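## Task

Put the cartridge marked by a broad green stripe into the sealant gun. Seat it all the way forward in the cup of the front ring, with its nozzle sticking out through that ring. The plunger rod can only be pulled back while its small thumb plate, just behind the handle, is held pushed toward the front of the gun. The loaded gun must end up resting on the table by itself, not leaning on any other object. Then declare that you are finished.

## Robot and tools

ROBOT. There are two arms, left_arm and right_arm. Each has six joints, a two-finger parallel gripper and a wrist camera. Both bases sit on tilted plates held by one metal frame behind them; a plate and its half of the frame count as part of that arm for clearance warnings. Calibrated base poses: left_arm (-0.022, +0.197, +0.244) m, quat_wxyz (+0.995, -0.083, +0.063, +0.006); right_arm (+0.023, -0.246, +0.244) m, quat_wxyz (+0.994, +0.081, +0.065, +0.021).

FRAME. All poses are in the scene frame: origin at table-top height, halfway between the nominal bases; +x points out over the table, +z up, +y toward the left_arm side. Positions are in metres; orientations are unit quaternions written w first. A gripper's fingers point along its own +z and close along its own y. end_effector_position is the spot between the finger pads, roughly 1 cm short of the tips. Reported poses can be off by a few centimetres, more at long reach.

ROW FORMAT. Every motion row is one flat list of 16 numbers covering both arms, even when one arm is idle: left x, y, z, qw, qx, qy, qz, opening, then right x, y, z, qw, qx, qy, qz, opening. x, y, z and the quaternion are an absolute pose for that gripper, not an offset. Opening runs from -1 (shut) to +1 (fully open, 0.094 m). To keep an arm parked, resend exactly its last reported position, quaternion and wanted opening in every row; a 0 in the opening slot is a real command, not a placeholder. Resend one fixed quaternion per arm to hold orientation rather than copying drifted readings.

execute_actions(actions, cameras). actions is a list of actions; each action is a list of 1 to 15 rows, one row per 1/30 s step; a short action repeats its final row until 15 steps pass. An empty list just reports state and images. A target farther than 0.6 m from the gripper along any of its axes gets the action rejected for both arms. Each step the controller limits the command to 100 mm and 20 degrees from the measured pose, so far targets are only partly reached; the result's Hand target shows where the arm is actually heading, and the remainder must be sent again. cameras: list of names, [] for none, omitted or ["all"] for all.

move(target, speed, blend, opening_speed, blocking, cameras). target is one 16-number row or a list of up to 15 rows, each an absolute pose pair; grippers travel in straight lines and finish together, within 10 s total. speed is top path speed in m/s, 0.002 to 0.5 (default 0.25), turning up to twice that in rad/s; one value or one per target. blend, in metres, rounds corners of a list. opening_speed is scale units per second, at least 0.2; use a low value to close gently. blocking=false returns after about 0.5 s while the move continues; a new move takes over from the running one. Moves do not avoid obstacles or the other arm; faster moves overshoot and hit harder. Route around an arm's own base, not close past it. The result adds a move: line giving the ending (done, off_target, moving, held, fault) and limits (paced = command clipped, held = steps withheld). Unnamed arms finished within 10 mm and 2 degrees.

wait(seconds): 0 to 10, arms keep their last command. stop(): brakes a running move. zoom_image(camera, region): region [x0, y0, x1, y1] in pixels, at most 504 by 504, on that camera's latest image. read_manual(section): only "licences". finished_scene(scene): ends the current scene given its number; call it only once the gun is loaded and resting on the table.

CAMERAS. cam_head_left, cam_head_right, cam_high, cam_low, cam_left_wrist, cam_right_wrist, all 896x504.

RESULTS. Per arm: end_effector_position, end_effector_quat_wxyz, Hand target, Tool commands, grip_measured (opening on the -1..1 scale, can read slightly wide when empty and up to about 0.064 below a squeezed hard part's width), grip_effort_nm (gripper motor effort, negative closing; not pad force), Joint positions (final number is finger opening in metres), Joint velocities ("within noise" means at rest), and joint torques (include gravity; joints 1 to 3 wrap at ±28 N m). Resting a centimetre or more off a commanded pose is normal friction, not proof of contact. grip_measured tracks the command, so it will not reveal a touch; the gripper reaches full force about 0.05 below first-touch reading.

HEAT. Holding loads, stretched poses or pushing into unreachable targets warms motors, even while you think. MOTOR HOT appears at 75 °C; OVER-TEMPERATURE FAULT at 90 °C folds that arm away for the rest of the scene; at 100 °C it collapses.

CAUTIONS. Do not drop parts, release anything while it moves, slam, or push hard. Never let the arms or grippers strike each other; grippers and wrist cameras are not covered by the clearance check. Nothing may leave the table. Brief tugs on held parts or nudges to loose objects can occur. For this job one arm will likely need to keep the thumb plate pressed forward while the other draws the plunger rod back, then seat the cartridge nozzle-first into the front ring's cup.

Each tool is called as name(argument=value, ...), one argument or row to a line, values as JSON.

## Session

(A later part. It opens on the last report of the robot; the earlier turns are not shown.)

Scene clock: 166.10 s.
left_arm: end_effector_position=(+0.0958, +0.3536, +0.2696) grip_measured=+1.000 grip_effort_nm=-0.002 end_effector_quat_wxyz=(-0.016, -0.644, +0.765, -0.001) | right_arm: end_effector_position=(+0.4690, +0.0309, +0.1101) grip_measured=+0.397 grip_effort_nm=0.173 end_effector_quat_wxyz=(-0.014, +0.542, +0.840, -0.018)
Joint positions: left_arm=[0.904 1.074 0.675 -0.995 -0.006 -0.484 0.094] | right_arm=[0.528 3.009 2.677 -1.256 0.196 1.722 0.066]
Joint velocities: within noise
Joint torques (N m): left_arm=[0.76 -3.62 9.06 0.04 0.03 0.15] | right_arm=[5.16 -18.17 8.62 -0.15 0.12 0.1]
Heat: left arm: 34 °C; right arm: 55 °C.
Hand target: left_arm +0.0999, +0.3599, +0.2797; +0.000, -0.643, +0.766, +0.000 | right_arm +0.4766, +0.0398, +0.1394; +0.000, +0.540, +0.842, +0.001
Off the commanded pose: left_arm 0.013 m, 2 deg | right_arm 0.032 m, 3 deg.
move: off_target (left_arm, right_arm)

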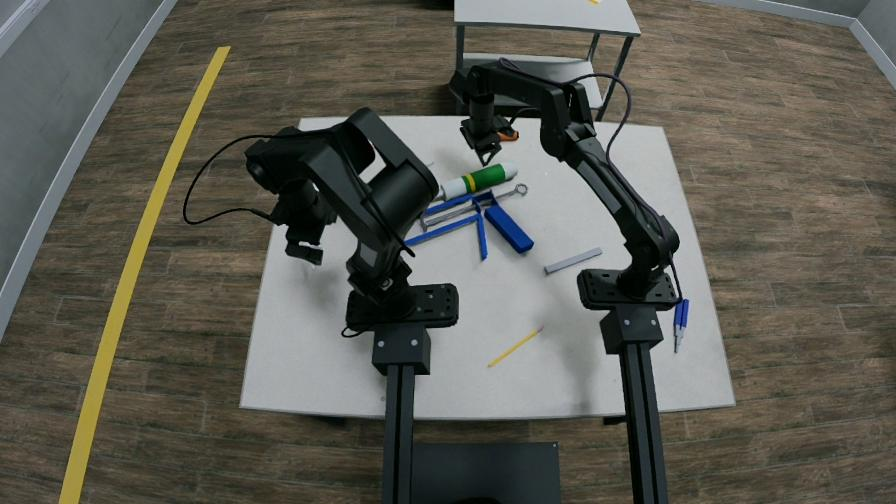

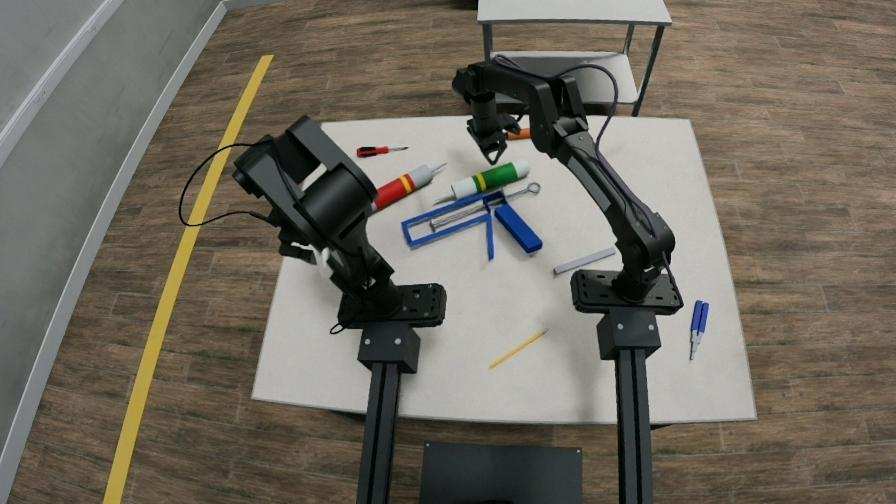

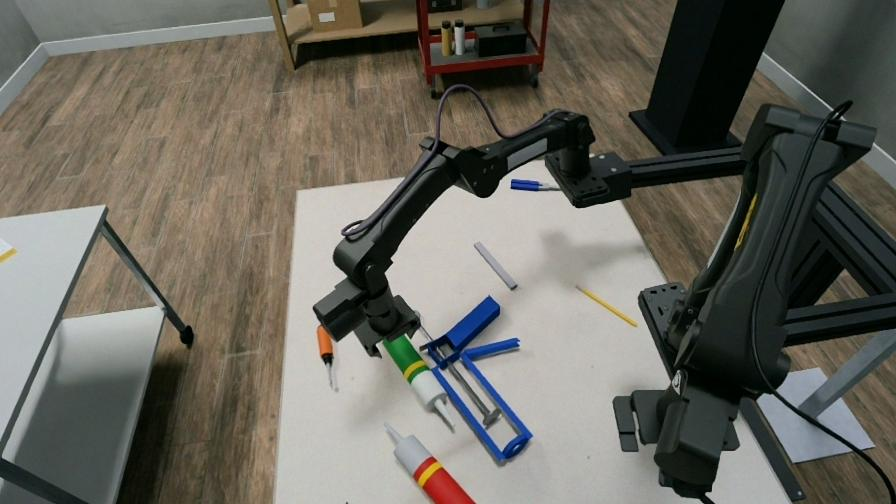

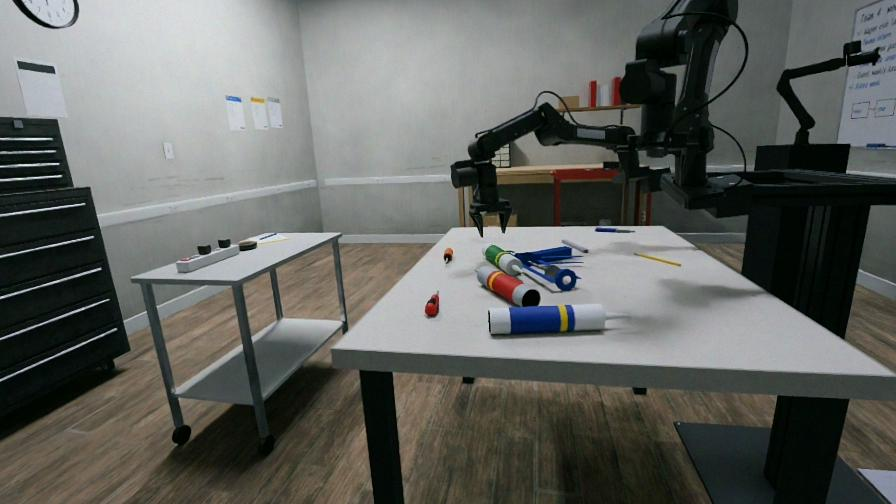

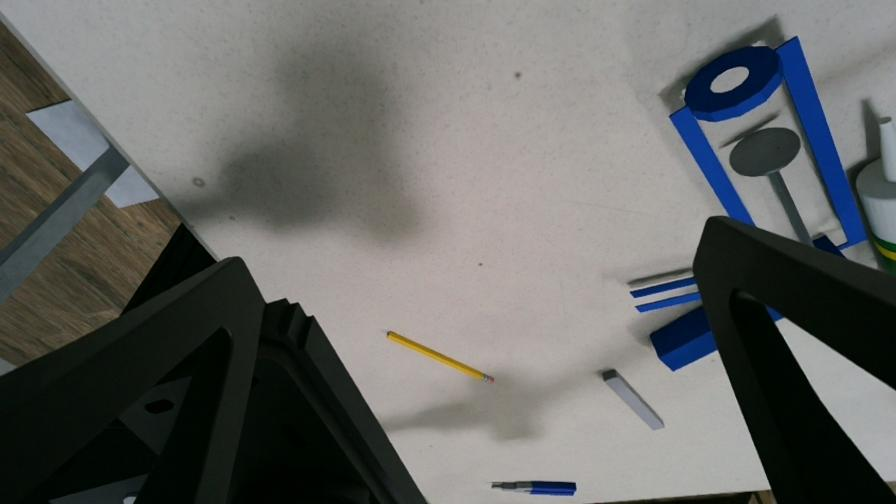

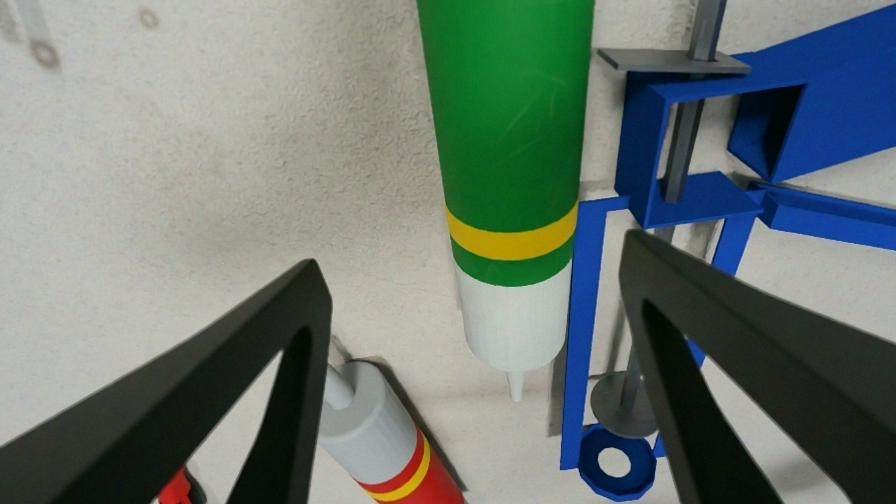

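move(
  target=[
    [0.10,0.36,0.28,0,0.6428,-0.766,0,1,0.48,-0.20,0.18,-0.1099,0.5352,0.8346,0.0704,0.5],
  ],
  cameras=["cam_right_wrist"],
)

move(
  target=[
    [0.365,0.03,0.2,0,-0.2136,0.9769,0,0.3,0.48,-0.20,0.18,-0.1099,0.5352,0.8346,0.0704,0.5],
  ],
)

Scene clock: 189.10 s.
left_arm: end_effector_position=(+0.0958, +0.3536, +0.2696) grip_measured=+1.000 grip_effort_nm=0.007 end_effector_quat_wxyz=(-0.016, -0.644, +0.765, -0.001) | right_arm: end_effector_position=(+0.4745, -0.2049, +0.1590) grip_measured=+0.497 grip_effort_nm=0.168 end_effector_quat_wxyz=(-0.118, +0.542, +0.830, +0.057)
Joint positions: left_arm=[0.904 1.074 0.675 -0.995 -0.006 -0.484 0.094] | right_arm=[-0.001 2.423 1.888 -1.034 -0.066 1.195 0.07]
Joint velocities: within noise
Joint torques (N m): left_arm=[0.79 -3.52 9.03 0.09 0.05 0.15] | right_arm=[3.4 -16.12 6.56 -0.27 -0.25 -0.08]
Heat: left arm: 34 °C; right arm: 62 °C.
Hand target: left_arm +0.0999, +0.3599, +0.2797; +0.000, -0.643, +0.766, +0.000 | right_arm +0.4797, -0.2000, +0.1795; -0.110, +0.535, +0.835, +0.070
Off the commanded pose: left_arm 0.013 m, 2 deg | right_arm 0.022 m, 2 deg.
move: off_target (left_arm, right_arm)
Images, in order (width x height): cam_right_wrist 896x504.

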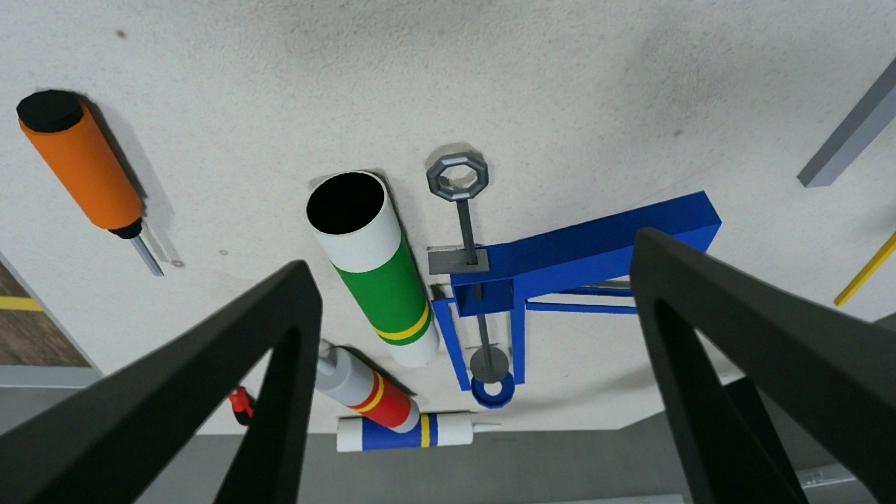

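Scene clock: 191.90 s.
left_arm: end_effector_position=(+0.3647, +0.0347, +0.2023) grip_measured=+0.303 grip_effort_nm=-0.139 end_effector_quat_wxyz=(+0.003, -0.227, +0.974, -0.009) | right_arm: end_effector_position=(+0.4743, -0.2048, +0.1591) grip_measured=+0.497 grip_effort_nm=0.173 end_effector_quat_wxyz=(-0.118, +0.542, +0.830, +0.057)
Joint positions: left_arm=[-0.478 2.209 1.54 -0.849 -0.195 -0.918 0.061] | right_arm=[-0.001 2.423 1.888 -1.035 -0.066 1.194 0.07]
Joint velocities: within noise
Joint torques (N m): left_arm=[-3.73 -7.47 8.68 0.08 -0.09 0.13] | right_arm=[3.43 -16.13 6.57 -0.29 -0.19 -0.03]
Heat: left arm: 34 °C; right arm: 62 °C.
Hand target: left_arm +0.3649, +0.0300, +0.2001; +0.001, -0.214, +0.977, -0.001 | right_arm +0.4797, -0.2000, +0.1795; -0.110, +0.535, +0.835, +0.070
Off the commanded pose: left_arm 0.005 m, 2 deg | right_arm 0.022 m, 2 deg.
move: off_target (right_arm)

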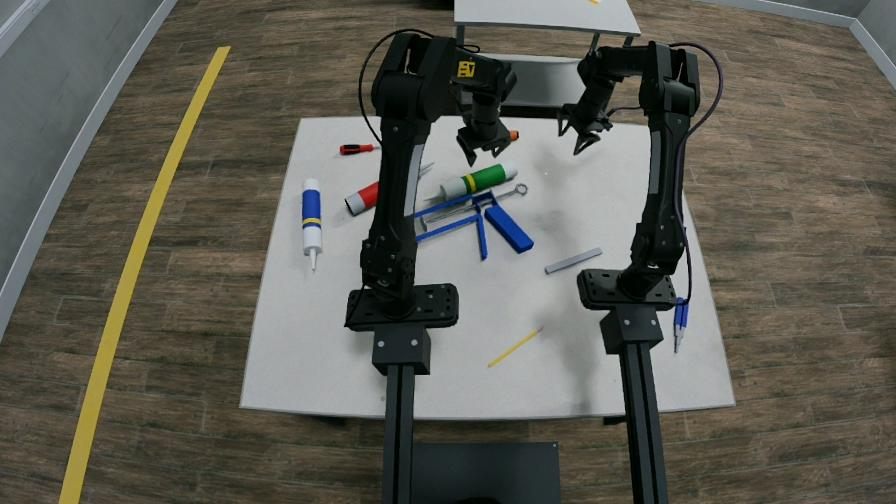

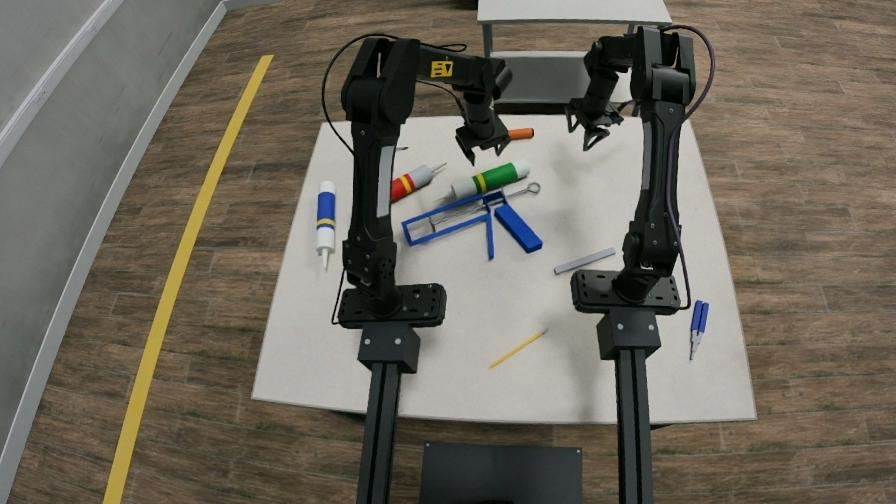

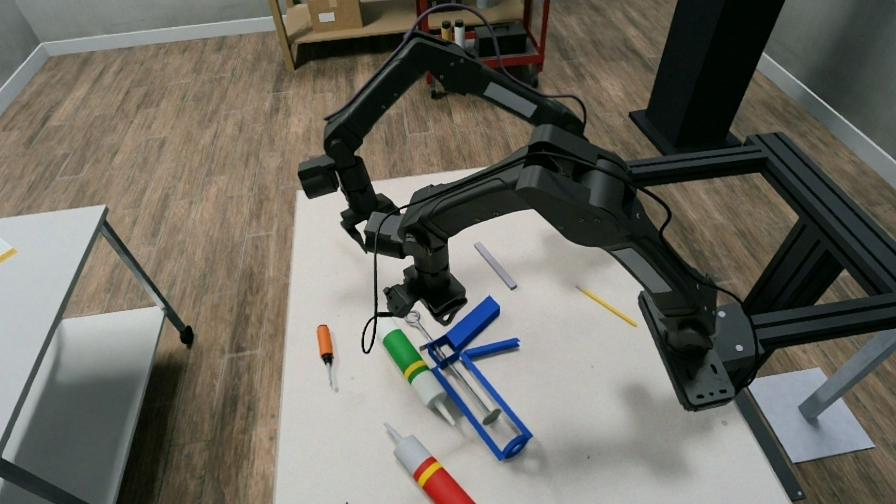

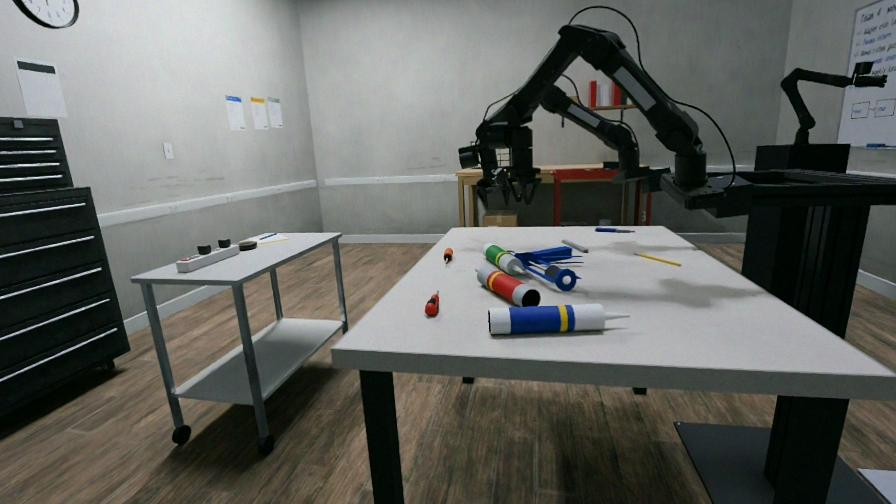

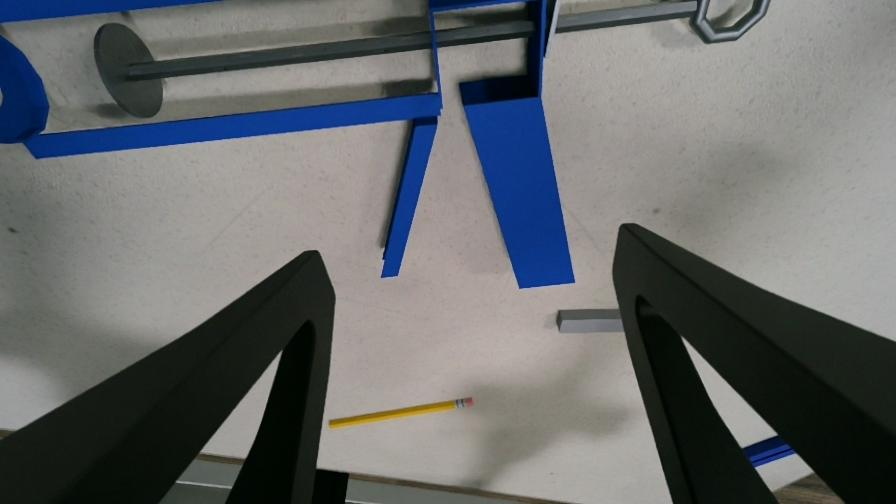

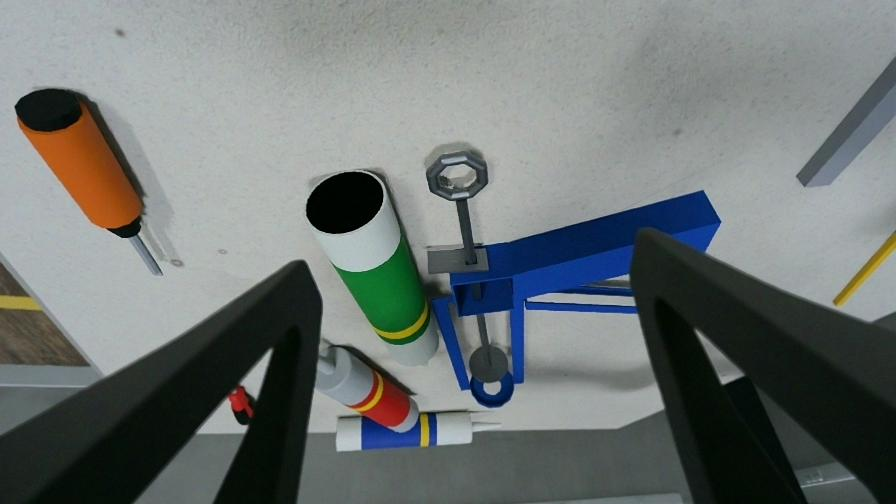

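execute_actions(
  actions=[],
)

Scene clock: 208.87 s.
left_arm: end_effector_position=(+0.3645, +0.0348, +0.2023) grip_measured=+0.303 grip_effort_nm=-0.134 end_effector_quat_wxyz=(+0.002, -0.227, +0.974, -0.008) | right_arm: end_effector_position=(+0.4742, -0.2048, +0.1591) grip_measured=+0.497 grip_effort_nm=0.173 end_effector_quat_wxyz=(-0.118, +0.542, +0.830, +0.057)
Joint positions: left_arm=[-0.478 2.209 1.54 -0.85 -0.195 -0.917 0.061] | right_arm=[-0.001 2.423 1.888 -1.035 -0.067 1.194 0.07]
Joint velocities: within noise
Joint torques (N m): left_arm=[-3.55 -7.46 8.72 0.07 -0.11 0.15] | right_arm=[3.44 -16.06 6.53 -0.27 -0.2 -0.06]
Heat: left arm: 35 °C; right arm: 63 °C.
Hand target: left_arm +0.3650, +0.0300, +0.2001; +0.001, -0.214, +0.977, -0.001 | right_arm +0.4797, -0.1999, +0.1795; -0.110, +0.535, +0.835, +0.071
Tool commands: left_gripper/opening=+0.3 right_gripper/opening=+0.5
Off the commanded pose: left_arm 0.005 m, 2 deg | right_arm 0.022 m, 2 deg.

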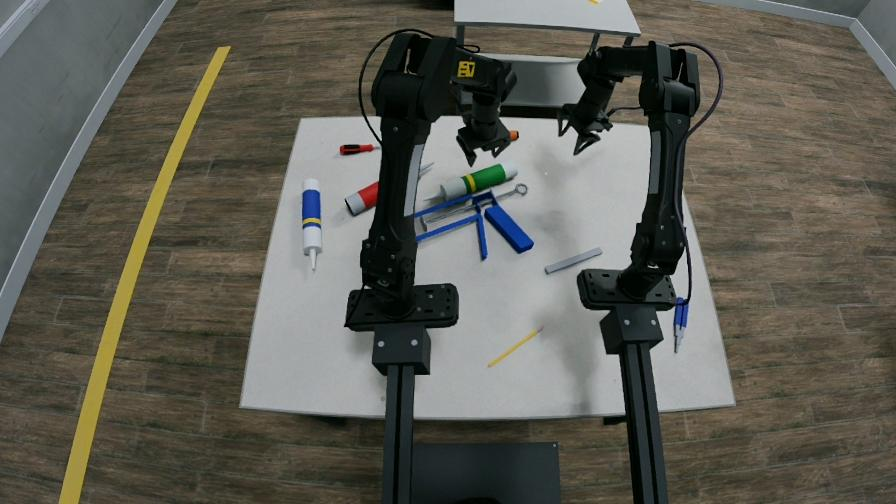

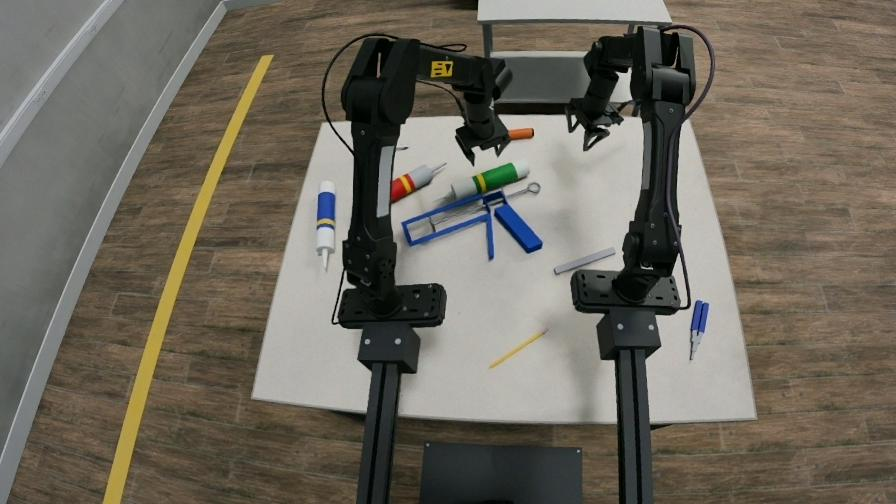

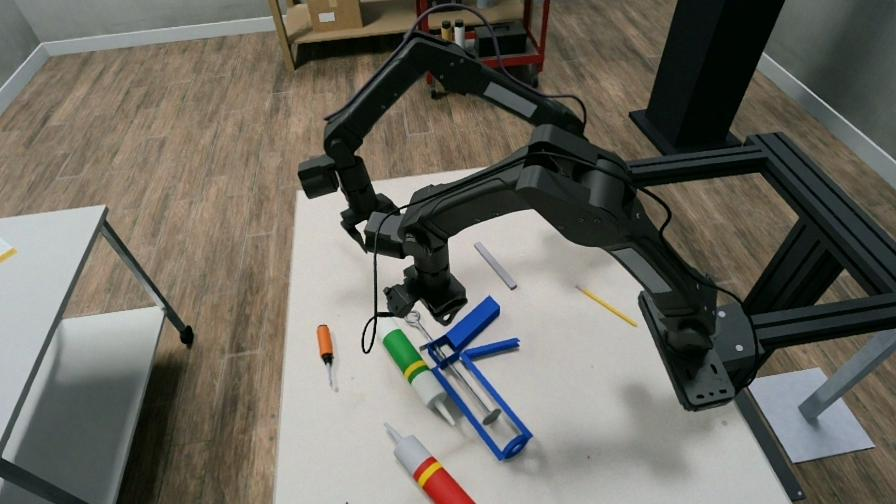

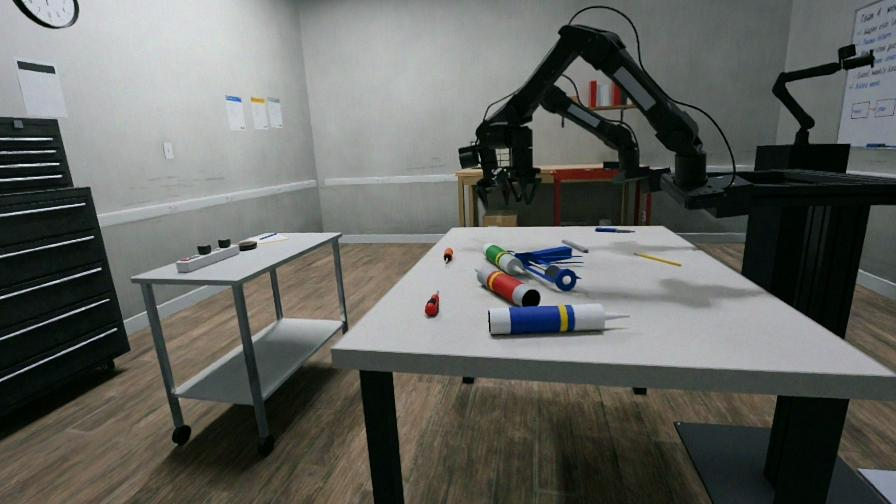

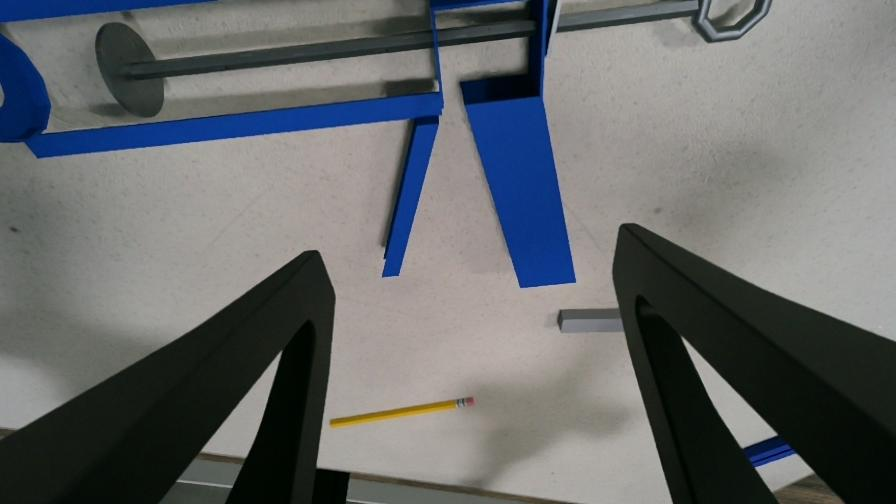

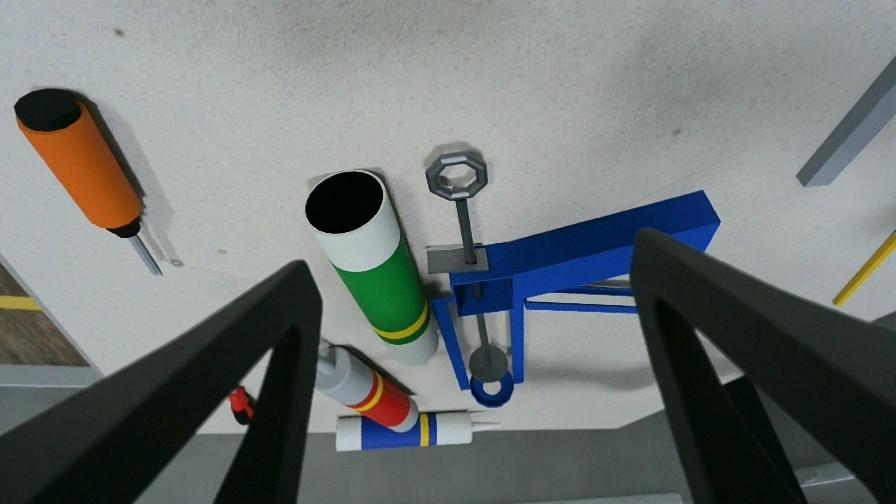

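move(
  target=[0.392, -0.012, 0.11, 0,-0.2136,0.9769,0, 0.4, 0.48,-0.20,0.18,-0.1099,0.5352,0.8346,0.0704,0.5],
  speed=0.12,
  cameras=["cam_left_wrist","cam_right_wrist","cam_high"],
)

Scene clock: 220.10 s.
left_arm: end_effector_position=(+0.3872, -0.0002, +0.1129) grip_measured=+0.397 grip_effort_nm=0.144 end_effector_quat_wxyz=(-0.012, -0.220, +0.975, +0.004) | right_arm: end_effector_position=(+0.4741, -0.2048, +0.1591) grip_measured=+0.497 grip_effort_nm=0.173 end_effector_quat_wxyz=(-0.119, +0.542, +0.830, +0.057)
Joint positions: left_arm=[-0.484 2.55 1.769 -0.776 -0.196 -0.917 0.066] | right_arm=[-0.001 2.423 1.888 -1.036 -0.067 1.194 0.07]
Joint velocities: within noise
Joint torques (N m): left_arm=[-4.79 -9.05 7.87 0.34 -0.06 0] | right_arm=[3.41 -16.21 6.52 -0.27 -0.19 -0.05]
Heat: left arm: 35 °C; right arm: 64 °C.
Hand target: left_arm +0.3916, -0.0119, +0.1103; +0.000, -0.214, +0.977, +0.000 | right_arm +0.4797, -0.1999, +0.1795; -0.110, +0.535, +0.835, +0.071
Off the commanded pose: left_arm 0.013 m, 2 deg | right_arm 0.022 m, 2 deg.
move: off_target (left_arm, right_arm)
Images, in order (width x height): cam_high 896x504, cam_left_wrist 896x504, cam_right_wrist 896x504.

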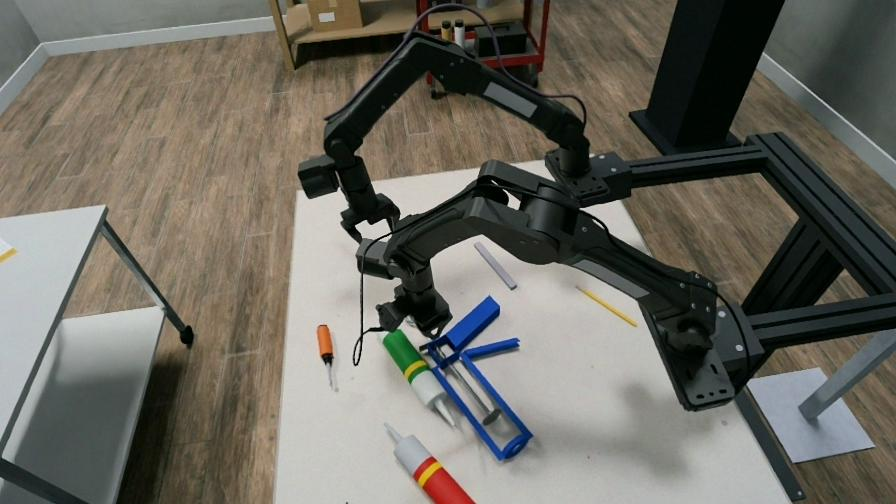

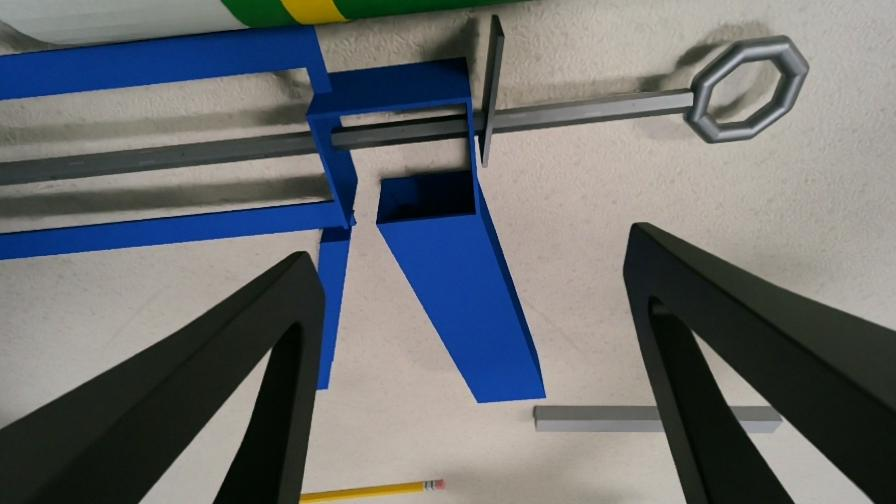

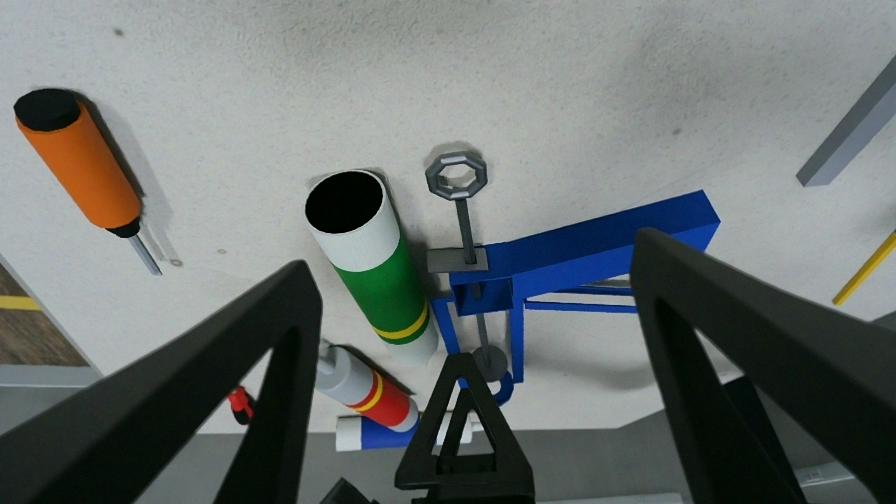

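zoom_image(
  camera="cam_left_wrist",
  region=[290, 30, 560, 260],
)

Scaled by 1.867 from the camera's 896x504 image, which has a finer 1280x720 frame.

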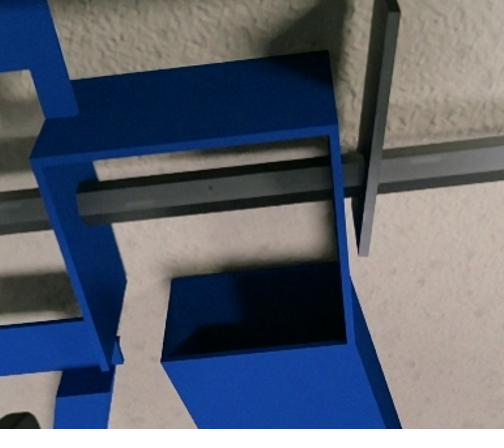

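move(
  target=[0.389, -0.022, 0.068, 0,-0.2136,0.9769,0, 0.3, 0.48,-0.20,0.18,-0.1099,0.5352,0.8346,0.0704,0.5],
  speed=0.06,
  cameras=["cam_left_wrist","cam_right_wrist","cam_high"],
)

zoom_image(
  camera="cam_high",
  region=[350, 260, 550, 460],
)

Scene clock: 238.73 s.
left_arm: end_effector_position=(+0.3843, -0.0083, +0.0720) grip_measured=+0.303 grip_effort_nm=-0.149 end_effector_quat_wxyz=(-0.013, -0.220, +0.976, +0.005) | right_arm: end_effector_position=(+0.4740, -0.2048, +0.1591) grip_measured=+0.497 grip_effort_nm=0.173 end_effector_quat_wxyz=(-0.119, +0.542, +0.830, +0.057)
Joint positions: left_arm=[-0.484 2.659 1.797 -0.699 -0.196 -0.917 0.061] | right_arm=[-0.001 2.423 1.888 -1.036 -0.067 1.194 0.07]
Joint velocities: within noise
Joint torques (N m): left_arm=[-4.92 -9.1 7.87 0.37 -0.09 -0.01] | right_arm=[3.43 -16.16 6.53 -0.27 -0.19 -0.05]
Heat: left arm: 37 °C; right arm: 66 °C.
Hand target: left_arm +0.3886, -0.0219, +0.0686; +0.000, -0.214, +0.977, +0.000 | right_arm +0.4797, -0.2000, +0.1795; -0.110, +0.535, +0.835, +0.070
Off the commanded pose: left_arm 0.015 m, 2 deg | right_arm 0.022 m, 2 deg.
move: off_target (left_arm, right_arm)
Images, in order (width x height): cam_high 896x504, cam_left_wrist 896x504, cam_right_wrist 896x504.

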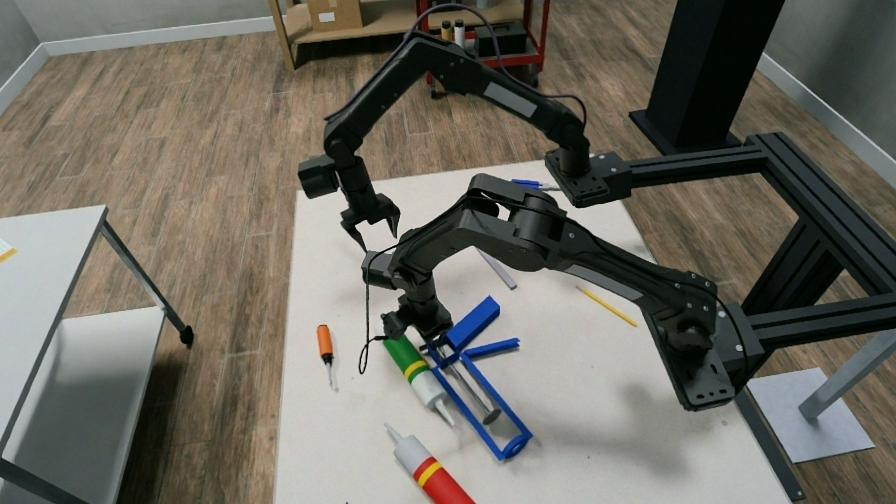

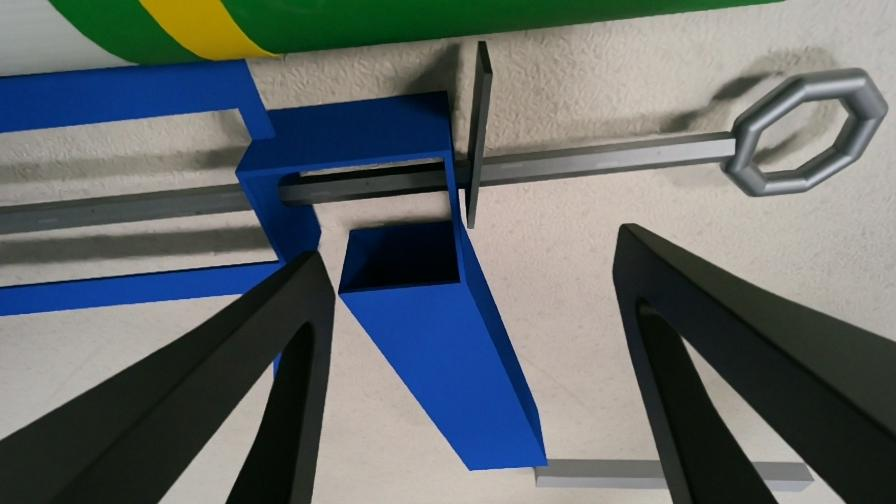

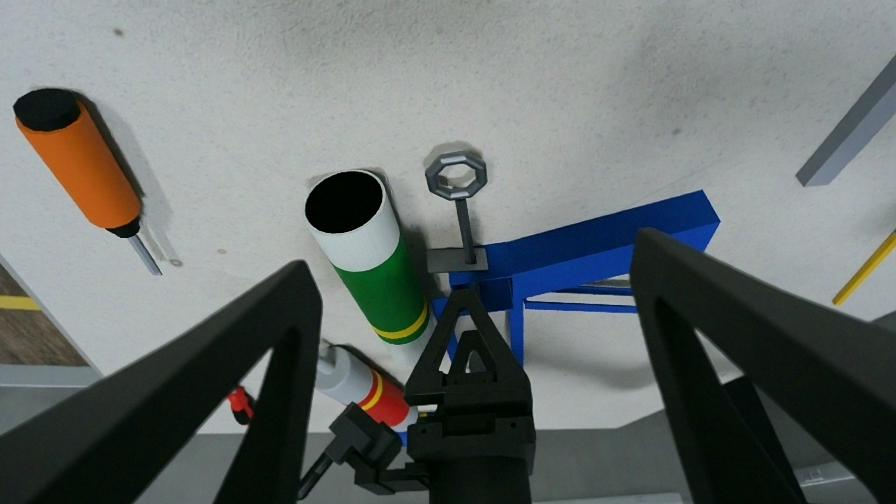

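Scaled by 2.520 from the camera's 896x504 image, which has a finer 1280x720 frame.

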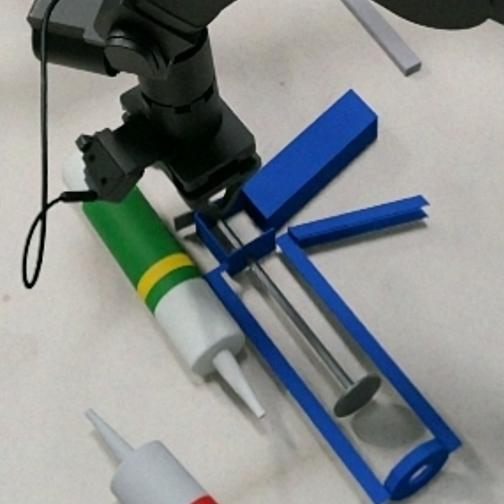

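move(
  target=[0.3895, -0.0245, 0.0435, 0,-0.2136,0.9769,0, 0.3, 0.48,-0.20,0.18,-0.1099,0.5352,0.8346,0.0704,0.5],
  speed=0.04,
  cameras=["cam_left_wrist","cam_right_wrist","cam_high"],
)

zoom_image(
  camera="cam_left_wrist",
  region=[200, 60, 700, 400],
)

zoom_image(
  camera="cam_right_wrist",
  region=[400, 140, 560, 320],
)

Scene clock: 245.80 s.
left_arm: end_effector_position=(+0.3861, -0.0145, +0.0496) grip_measured=+0.303 grip_effort_nm=-0.139 end_effector_quat_wxyz=(-0.010, -0.220, +0.975, +0.003) | right_arm: end_effector_position=(+0.4739, -0.2048, +0.1591) grip_measured=+0.497 grip_effort_nm=0.173 end_effector_quat_wxyz=(-0.119, +0.542, +0.830, +0.057)
Joint positions: left_arm=[-0.484 2.73 1.838 -0.662 -0.196 -0.917 0.061] | right_arm=[-0.001 2.423 1.888 -1.037 -0.067 1.194 0.07]
Joint velocities: within noise
Joint torques (N m): left_arm=[-4.37 -9.13 7.42 0.4 -0.11 0.03] | right_arm=[3.33 -16.14 6.54 -0.26 -0.18 -0.06]
Heat: left arm: 38 °C; right arm: 66 °C.
Hand target: left_arm +0.3891, -0.0243, +0.0439; +0.000, -0.214, +0.977, +0.000 | right_arm +0.4796, -0.2000, +0.1795; -0.110, +0.535, +0.835, +0.070
Off the commanded pose: left_arm 0.012 m, 1 deg | right_arm 0.022 m, 2 deg.
move: off_target (left_arm, right_arm)
Images, in order (width x height): cam_high 896x504, cam_left_wrist 896x504, cam_right_wrist 896x504.

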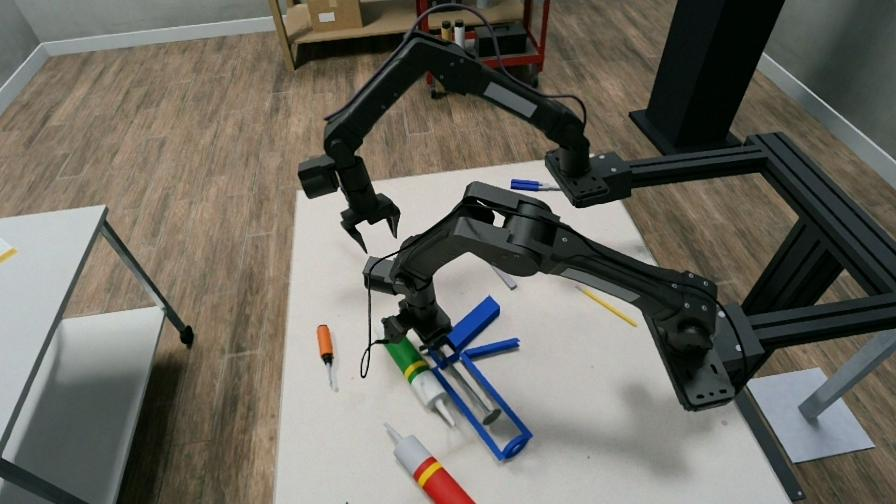

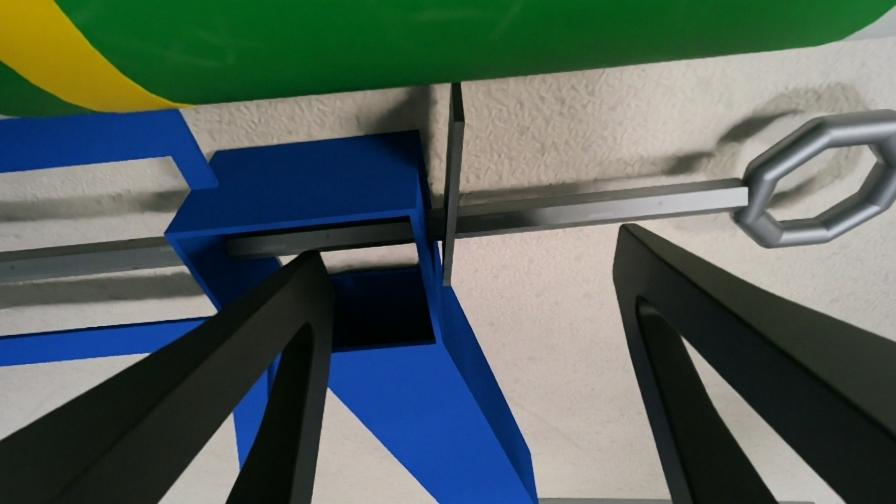

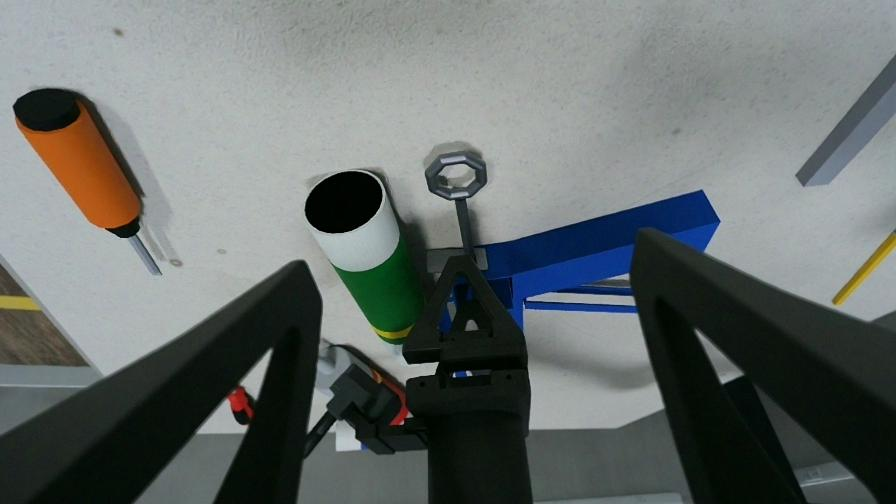

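Scaled by 1.008 from the camera's 896x504 image, which has a finer 1280x720 frame.

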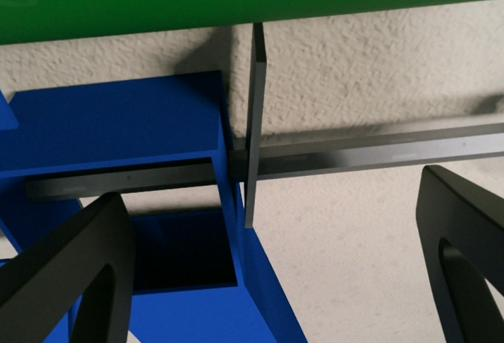

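Scaled by 2.800 from the camera's 896x504 image, which has a finer 1280x720 frame.

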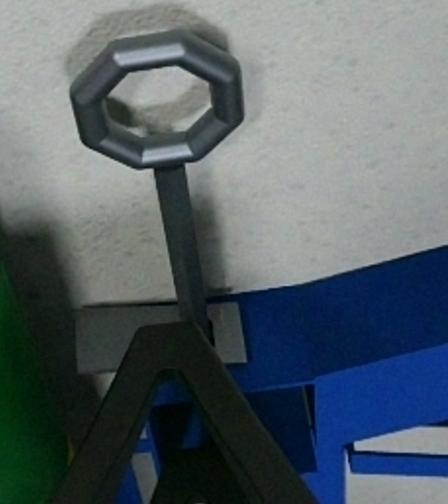

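move(
  target=[0.392, -0.022, 0.0395, 0,-0.2136,0.9769,0, 0.3, 0.48,-0.20,0.18,-0.1099,0.5352,0.8346,0.0704,0.5],
  speed=0.03,
  cameras=["cam_left_wrist","cam_right_wrist"],
)

Scene clock: 255.03 s.
left_arm: end_effector_position=(+0.3874, -0.0158, +0.0465) grip_measured=+0.303 grip_effort_nm=-0.144 end_effector_quat_wxyz=(-0.009, -0.220, +0.975, +0.002) | right_arm: end_effector_position=(+0.4739, -0.2048, +0.1591) grip_measured=+0.497 grip_effort_nm=0.173 end_effector_quat_wxyz=(-0.119, +0.542, +0.830, +0.057)
Joint positions: left_arm=[-0.484 2.741 1.848 -0.658 -0.196 -0.917 0.061] | right_arm=[-0.001 2.423 1.888 -1.037 -0.067 1.194 0.07]
Joint velocities: within noise
Joint torques (N m): left_arm=[-3.7 -9.24 7.53 0.37 -0.08 0.12] | right_arm=[3.33 -16.13 6.54 -0.26 -0.18 -0.05]
Heat: left arm: 38 °C; right arm: 67 °C.
Hand target: left_arm +0.3916, -0.0218, +0.0398; +0.000, -0.214, +0.977, +0.000 | right_arm +0.4797, -0.2000, +0.1795; -0.110, +0.535, +0.835, +0.070
Off the commanded pose: left_arm 0.010 m, 1 deg | right_arm 0.022 m, 2 deg.
move: off_target (right_arm)
Images, in order (width x height): cam_left_wrist 896x504, cam_right_wrist 896x504.

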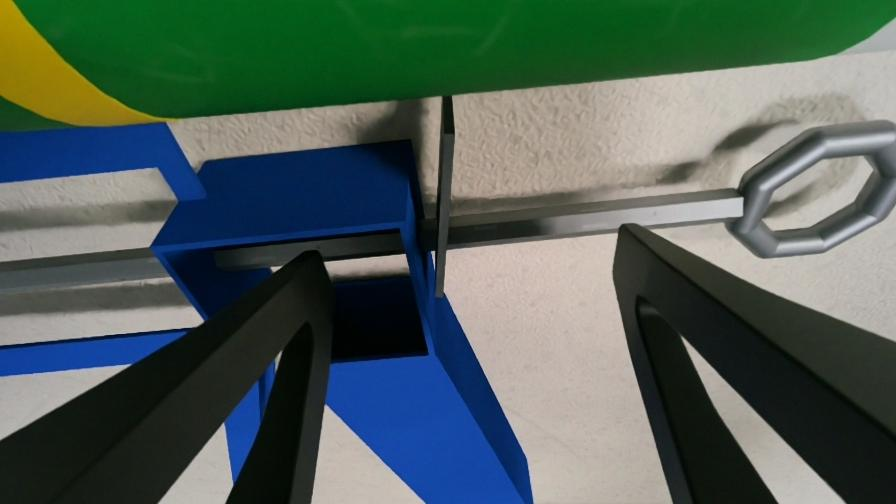

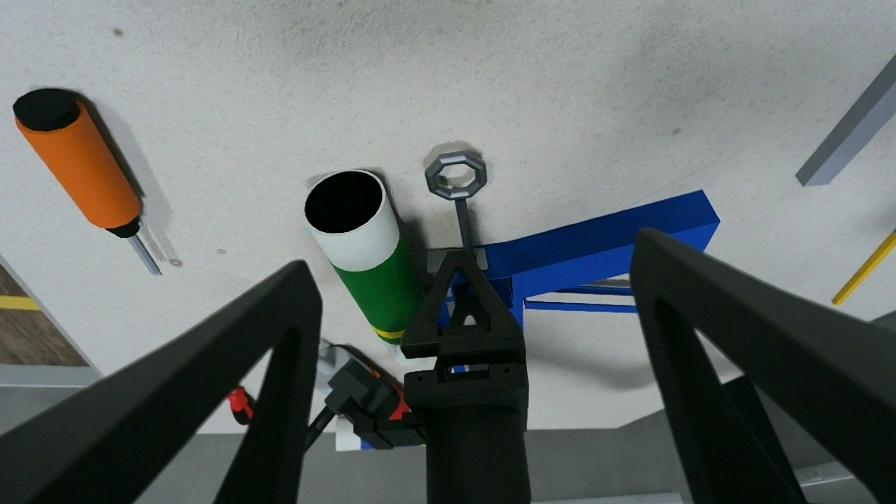

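move(
  target=[0.391, -0.015, 0.038, 0,-0.2136,0.9769,0, 0.3, 0.48,-0.20,0.18,-0.1099,0.5352,0.8346,0.0704,0.5],
  speed=0.03,
  cameras=["cam_left_wrist"],
)

Scene clock: 260.53 s.
left_arm: end_effector_position=(+0.3910, -0.0177, +0.0465) grip_measured=+0.303 grip_effort_nm=-0.144 end_effector_quat_wxyz=(-0.003, -0.217, +0.976, -0.003) | right_arm: end_effector_position=(+0.4739, -0.2048, +0.1591) grip_measured=+0.497 grip_effort_nm=0.173 end_effector_quat_wxyz=(-0.119, +0.542, +0.830, +0.057)
Joint positions: left_arm=[-0.484 2.741 1.848 -0.641 -0.196 -0.906 0.061] | right_arm=[-0.001 2.423 1.888 -1.037 -0.067 1.194 0.07]
Joint velocities: within noise
Joint torques (N m): left_arm=[-2.44 -10.06 4.92 0.43 -0.09 0.16] | right_arm=[3.44 -16.13 6.57 -0.27 -0.19 -0.05]
Heat: left arm: 37 °C; right arm: 68 °C.
Hand target: left_arm +0.3908, -0.0149, +0.0382; +0.000, -0.214, +0.977, +0.000 | right_arm +0.4797, -0.2000, +0.1795; -0.110, +0.535, +0.835, +0.070
Off the commanded pose: left_arm 0.009 m, 1 deg | right_arm 0.022 m, 2 deg.
move: off_target (right_arm)
Images, in order (width x height): cam_left_wrist 896x504.

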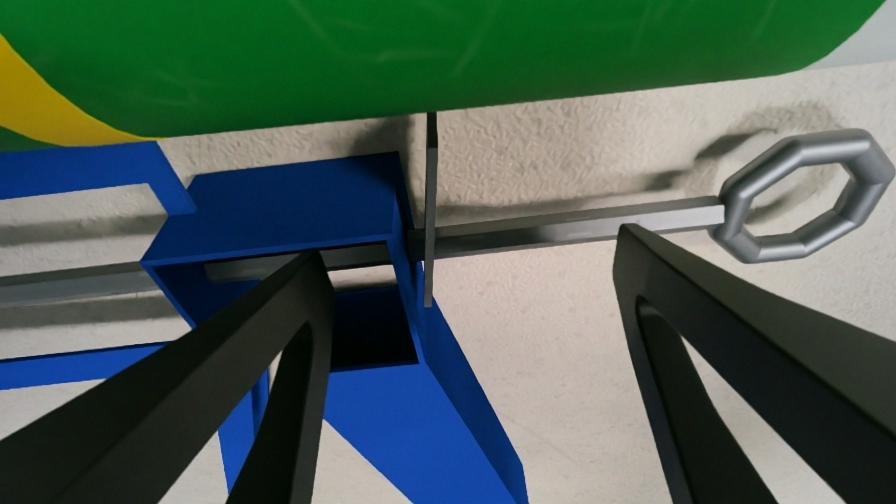

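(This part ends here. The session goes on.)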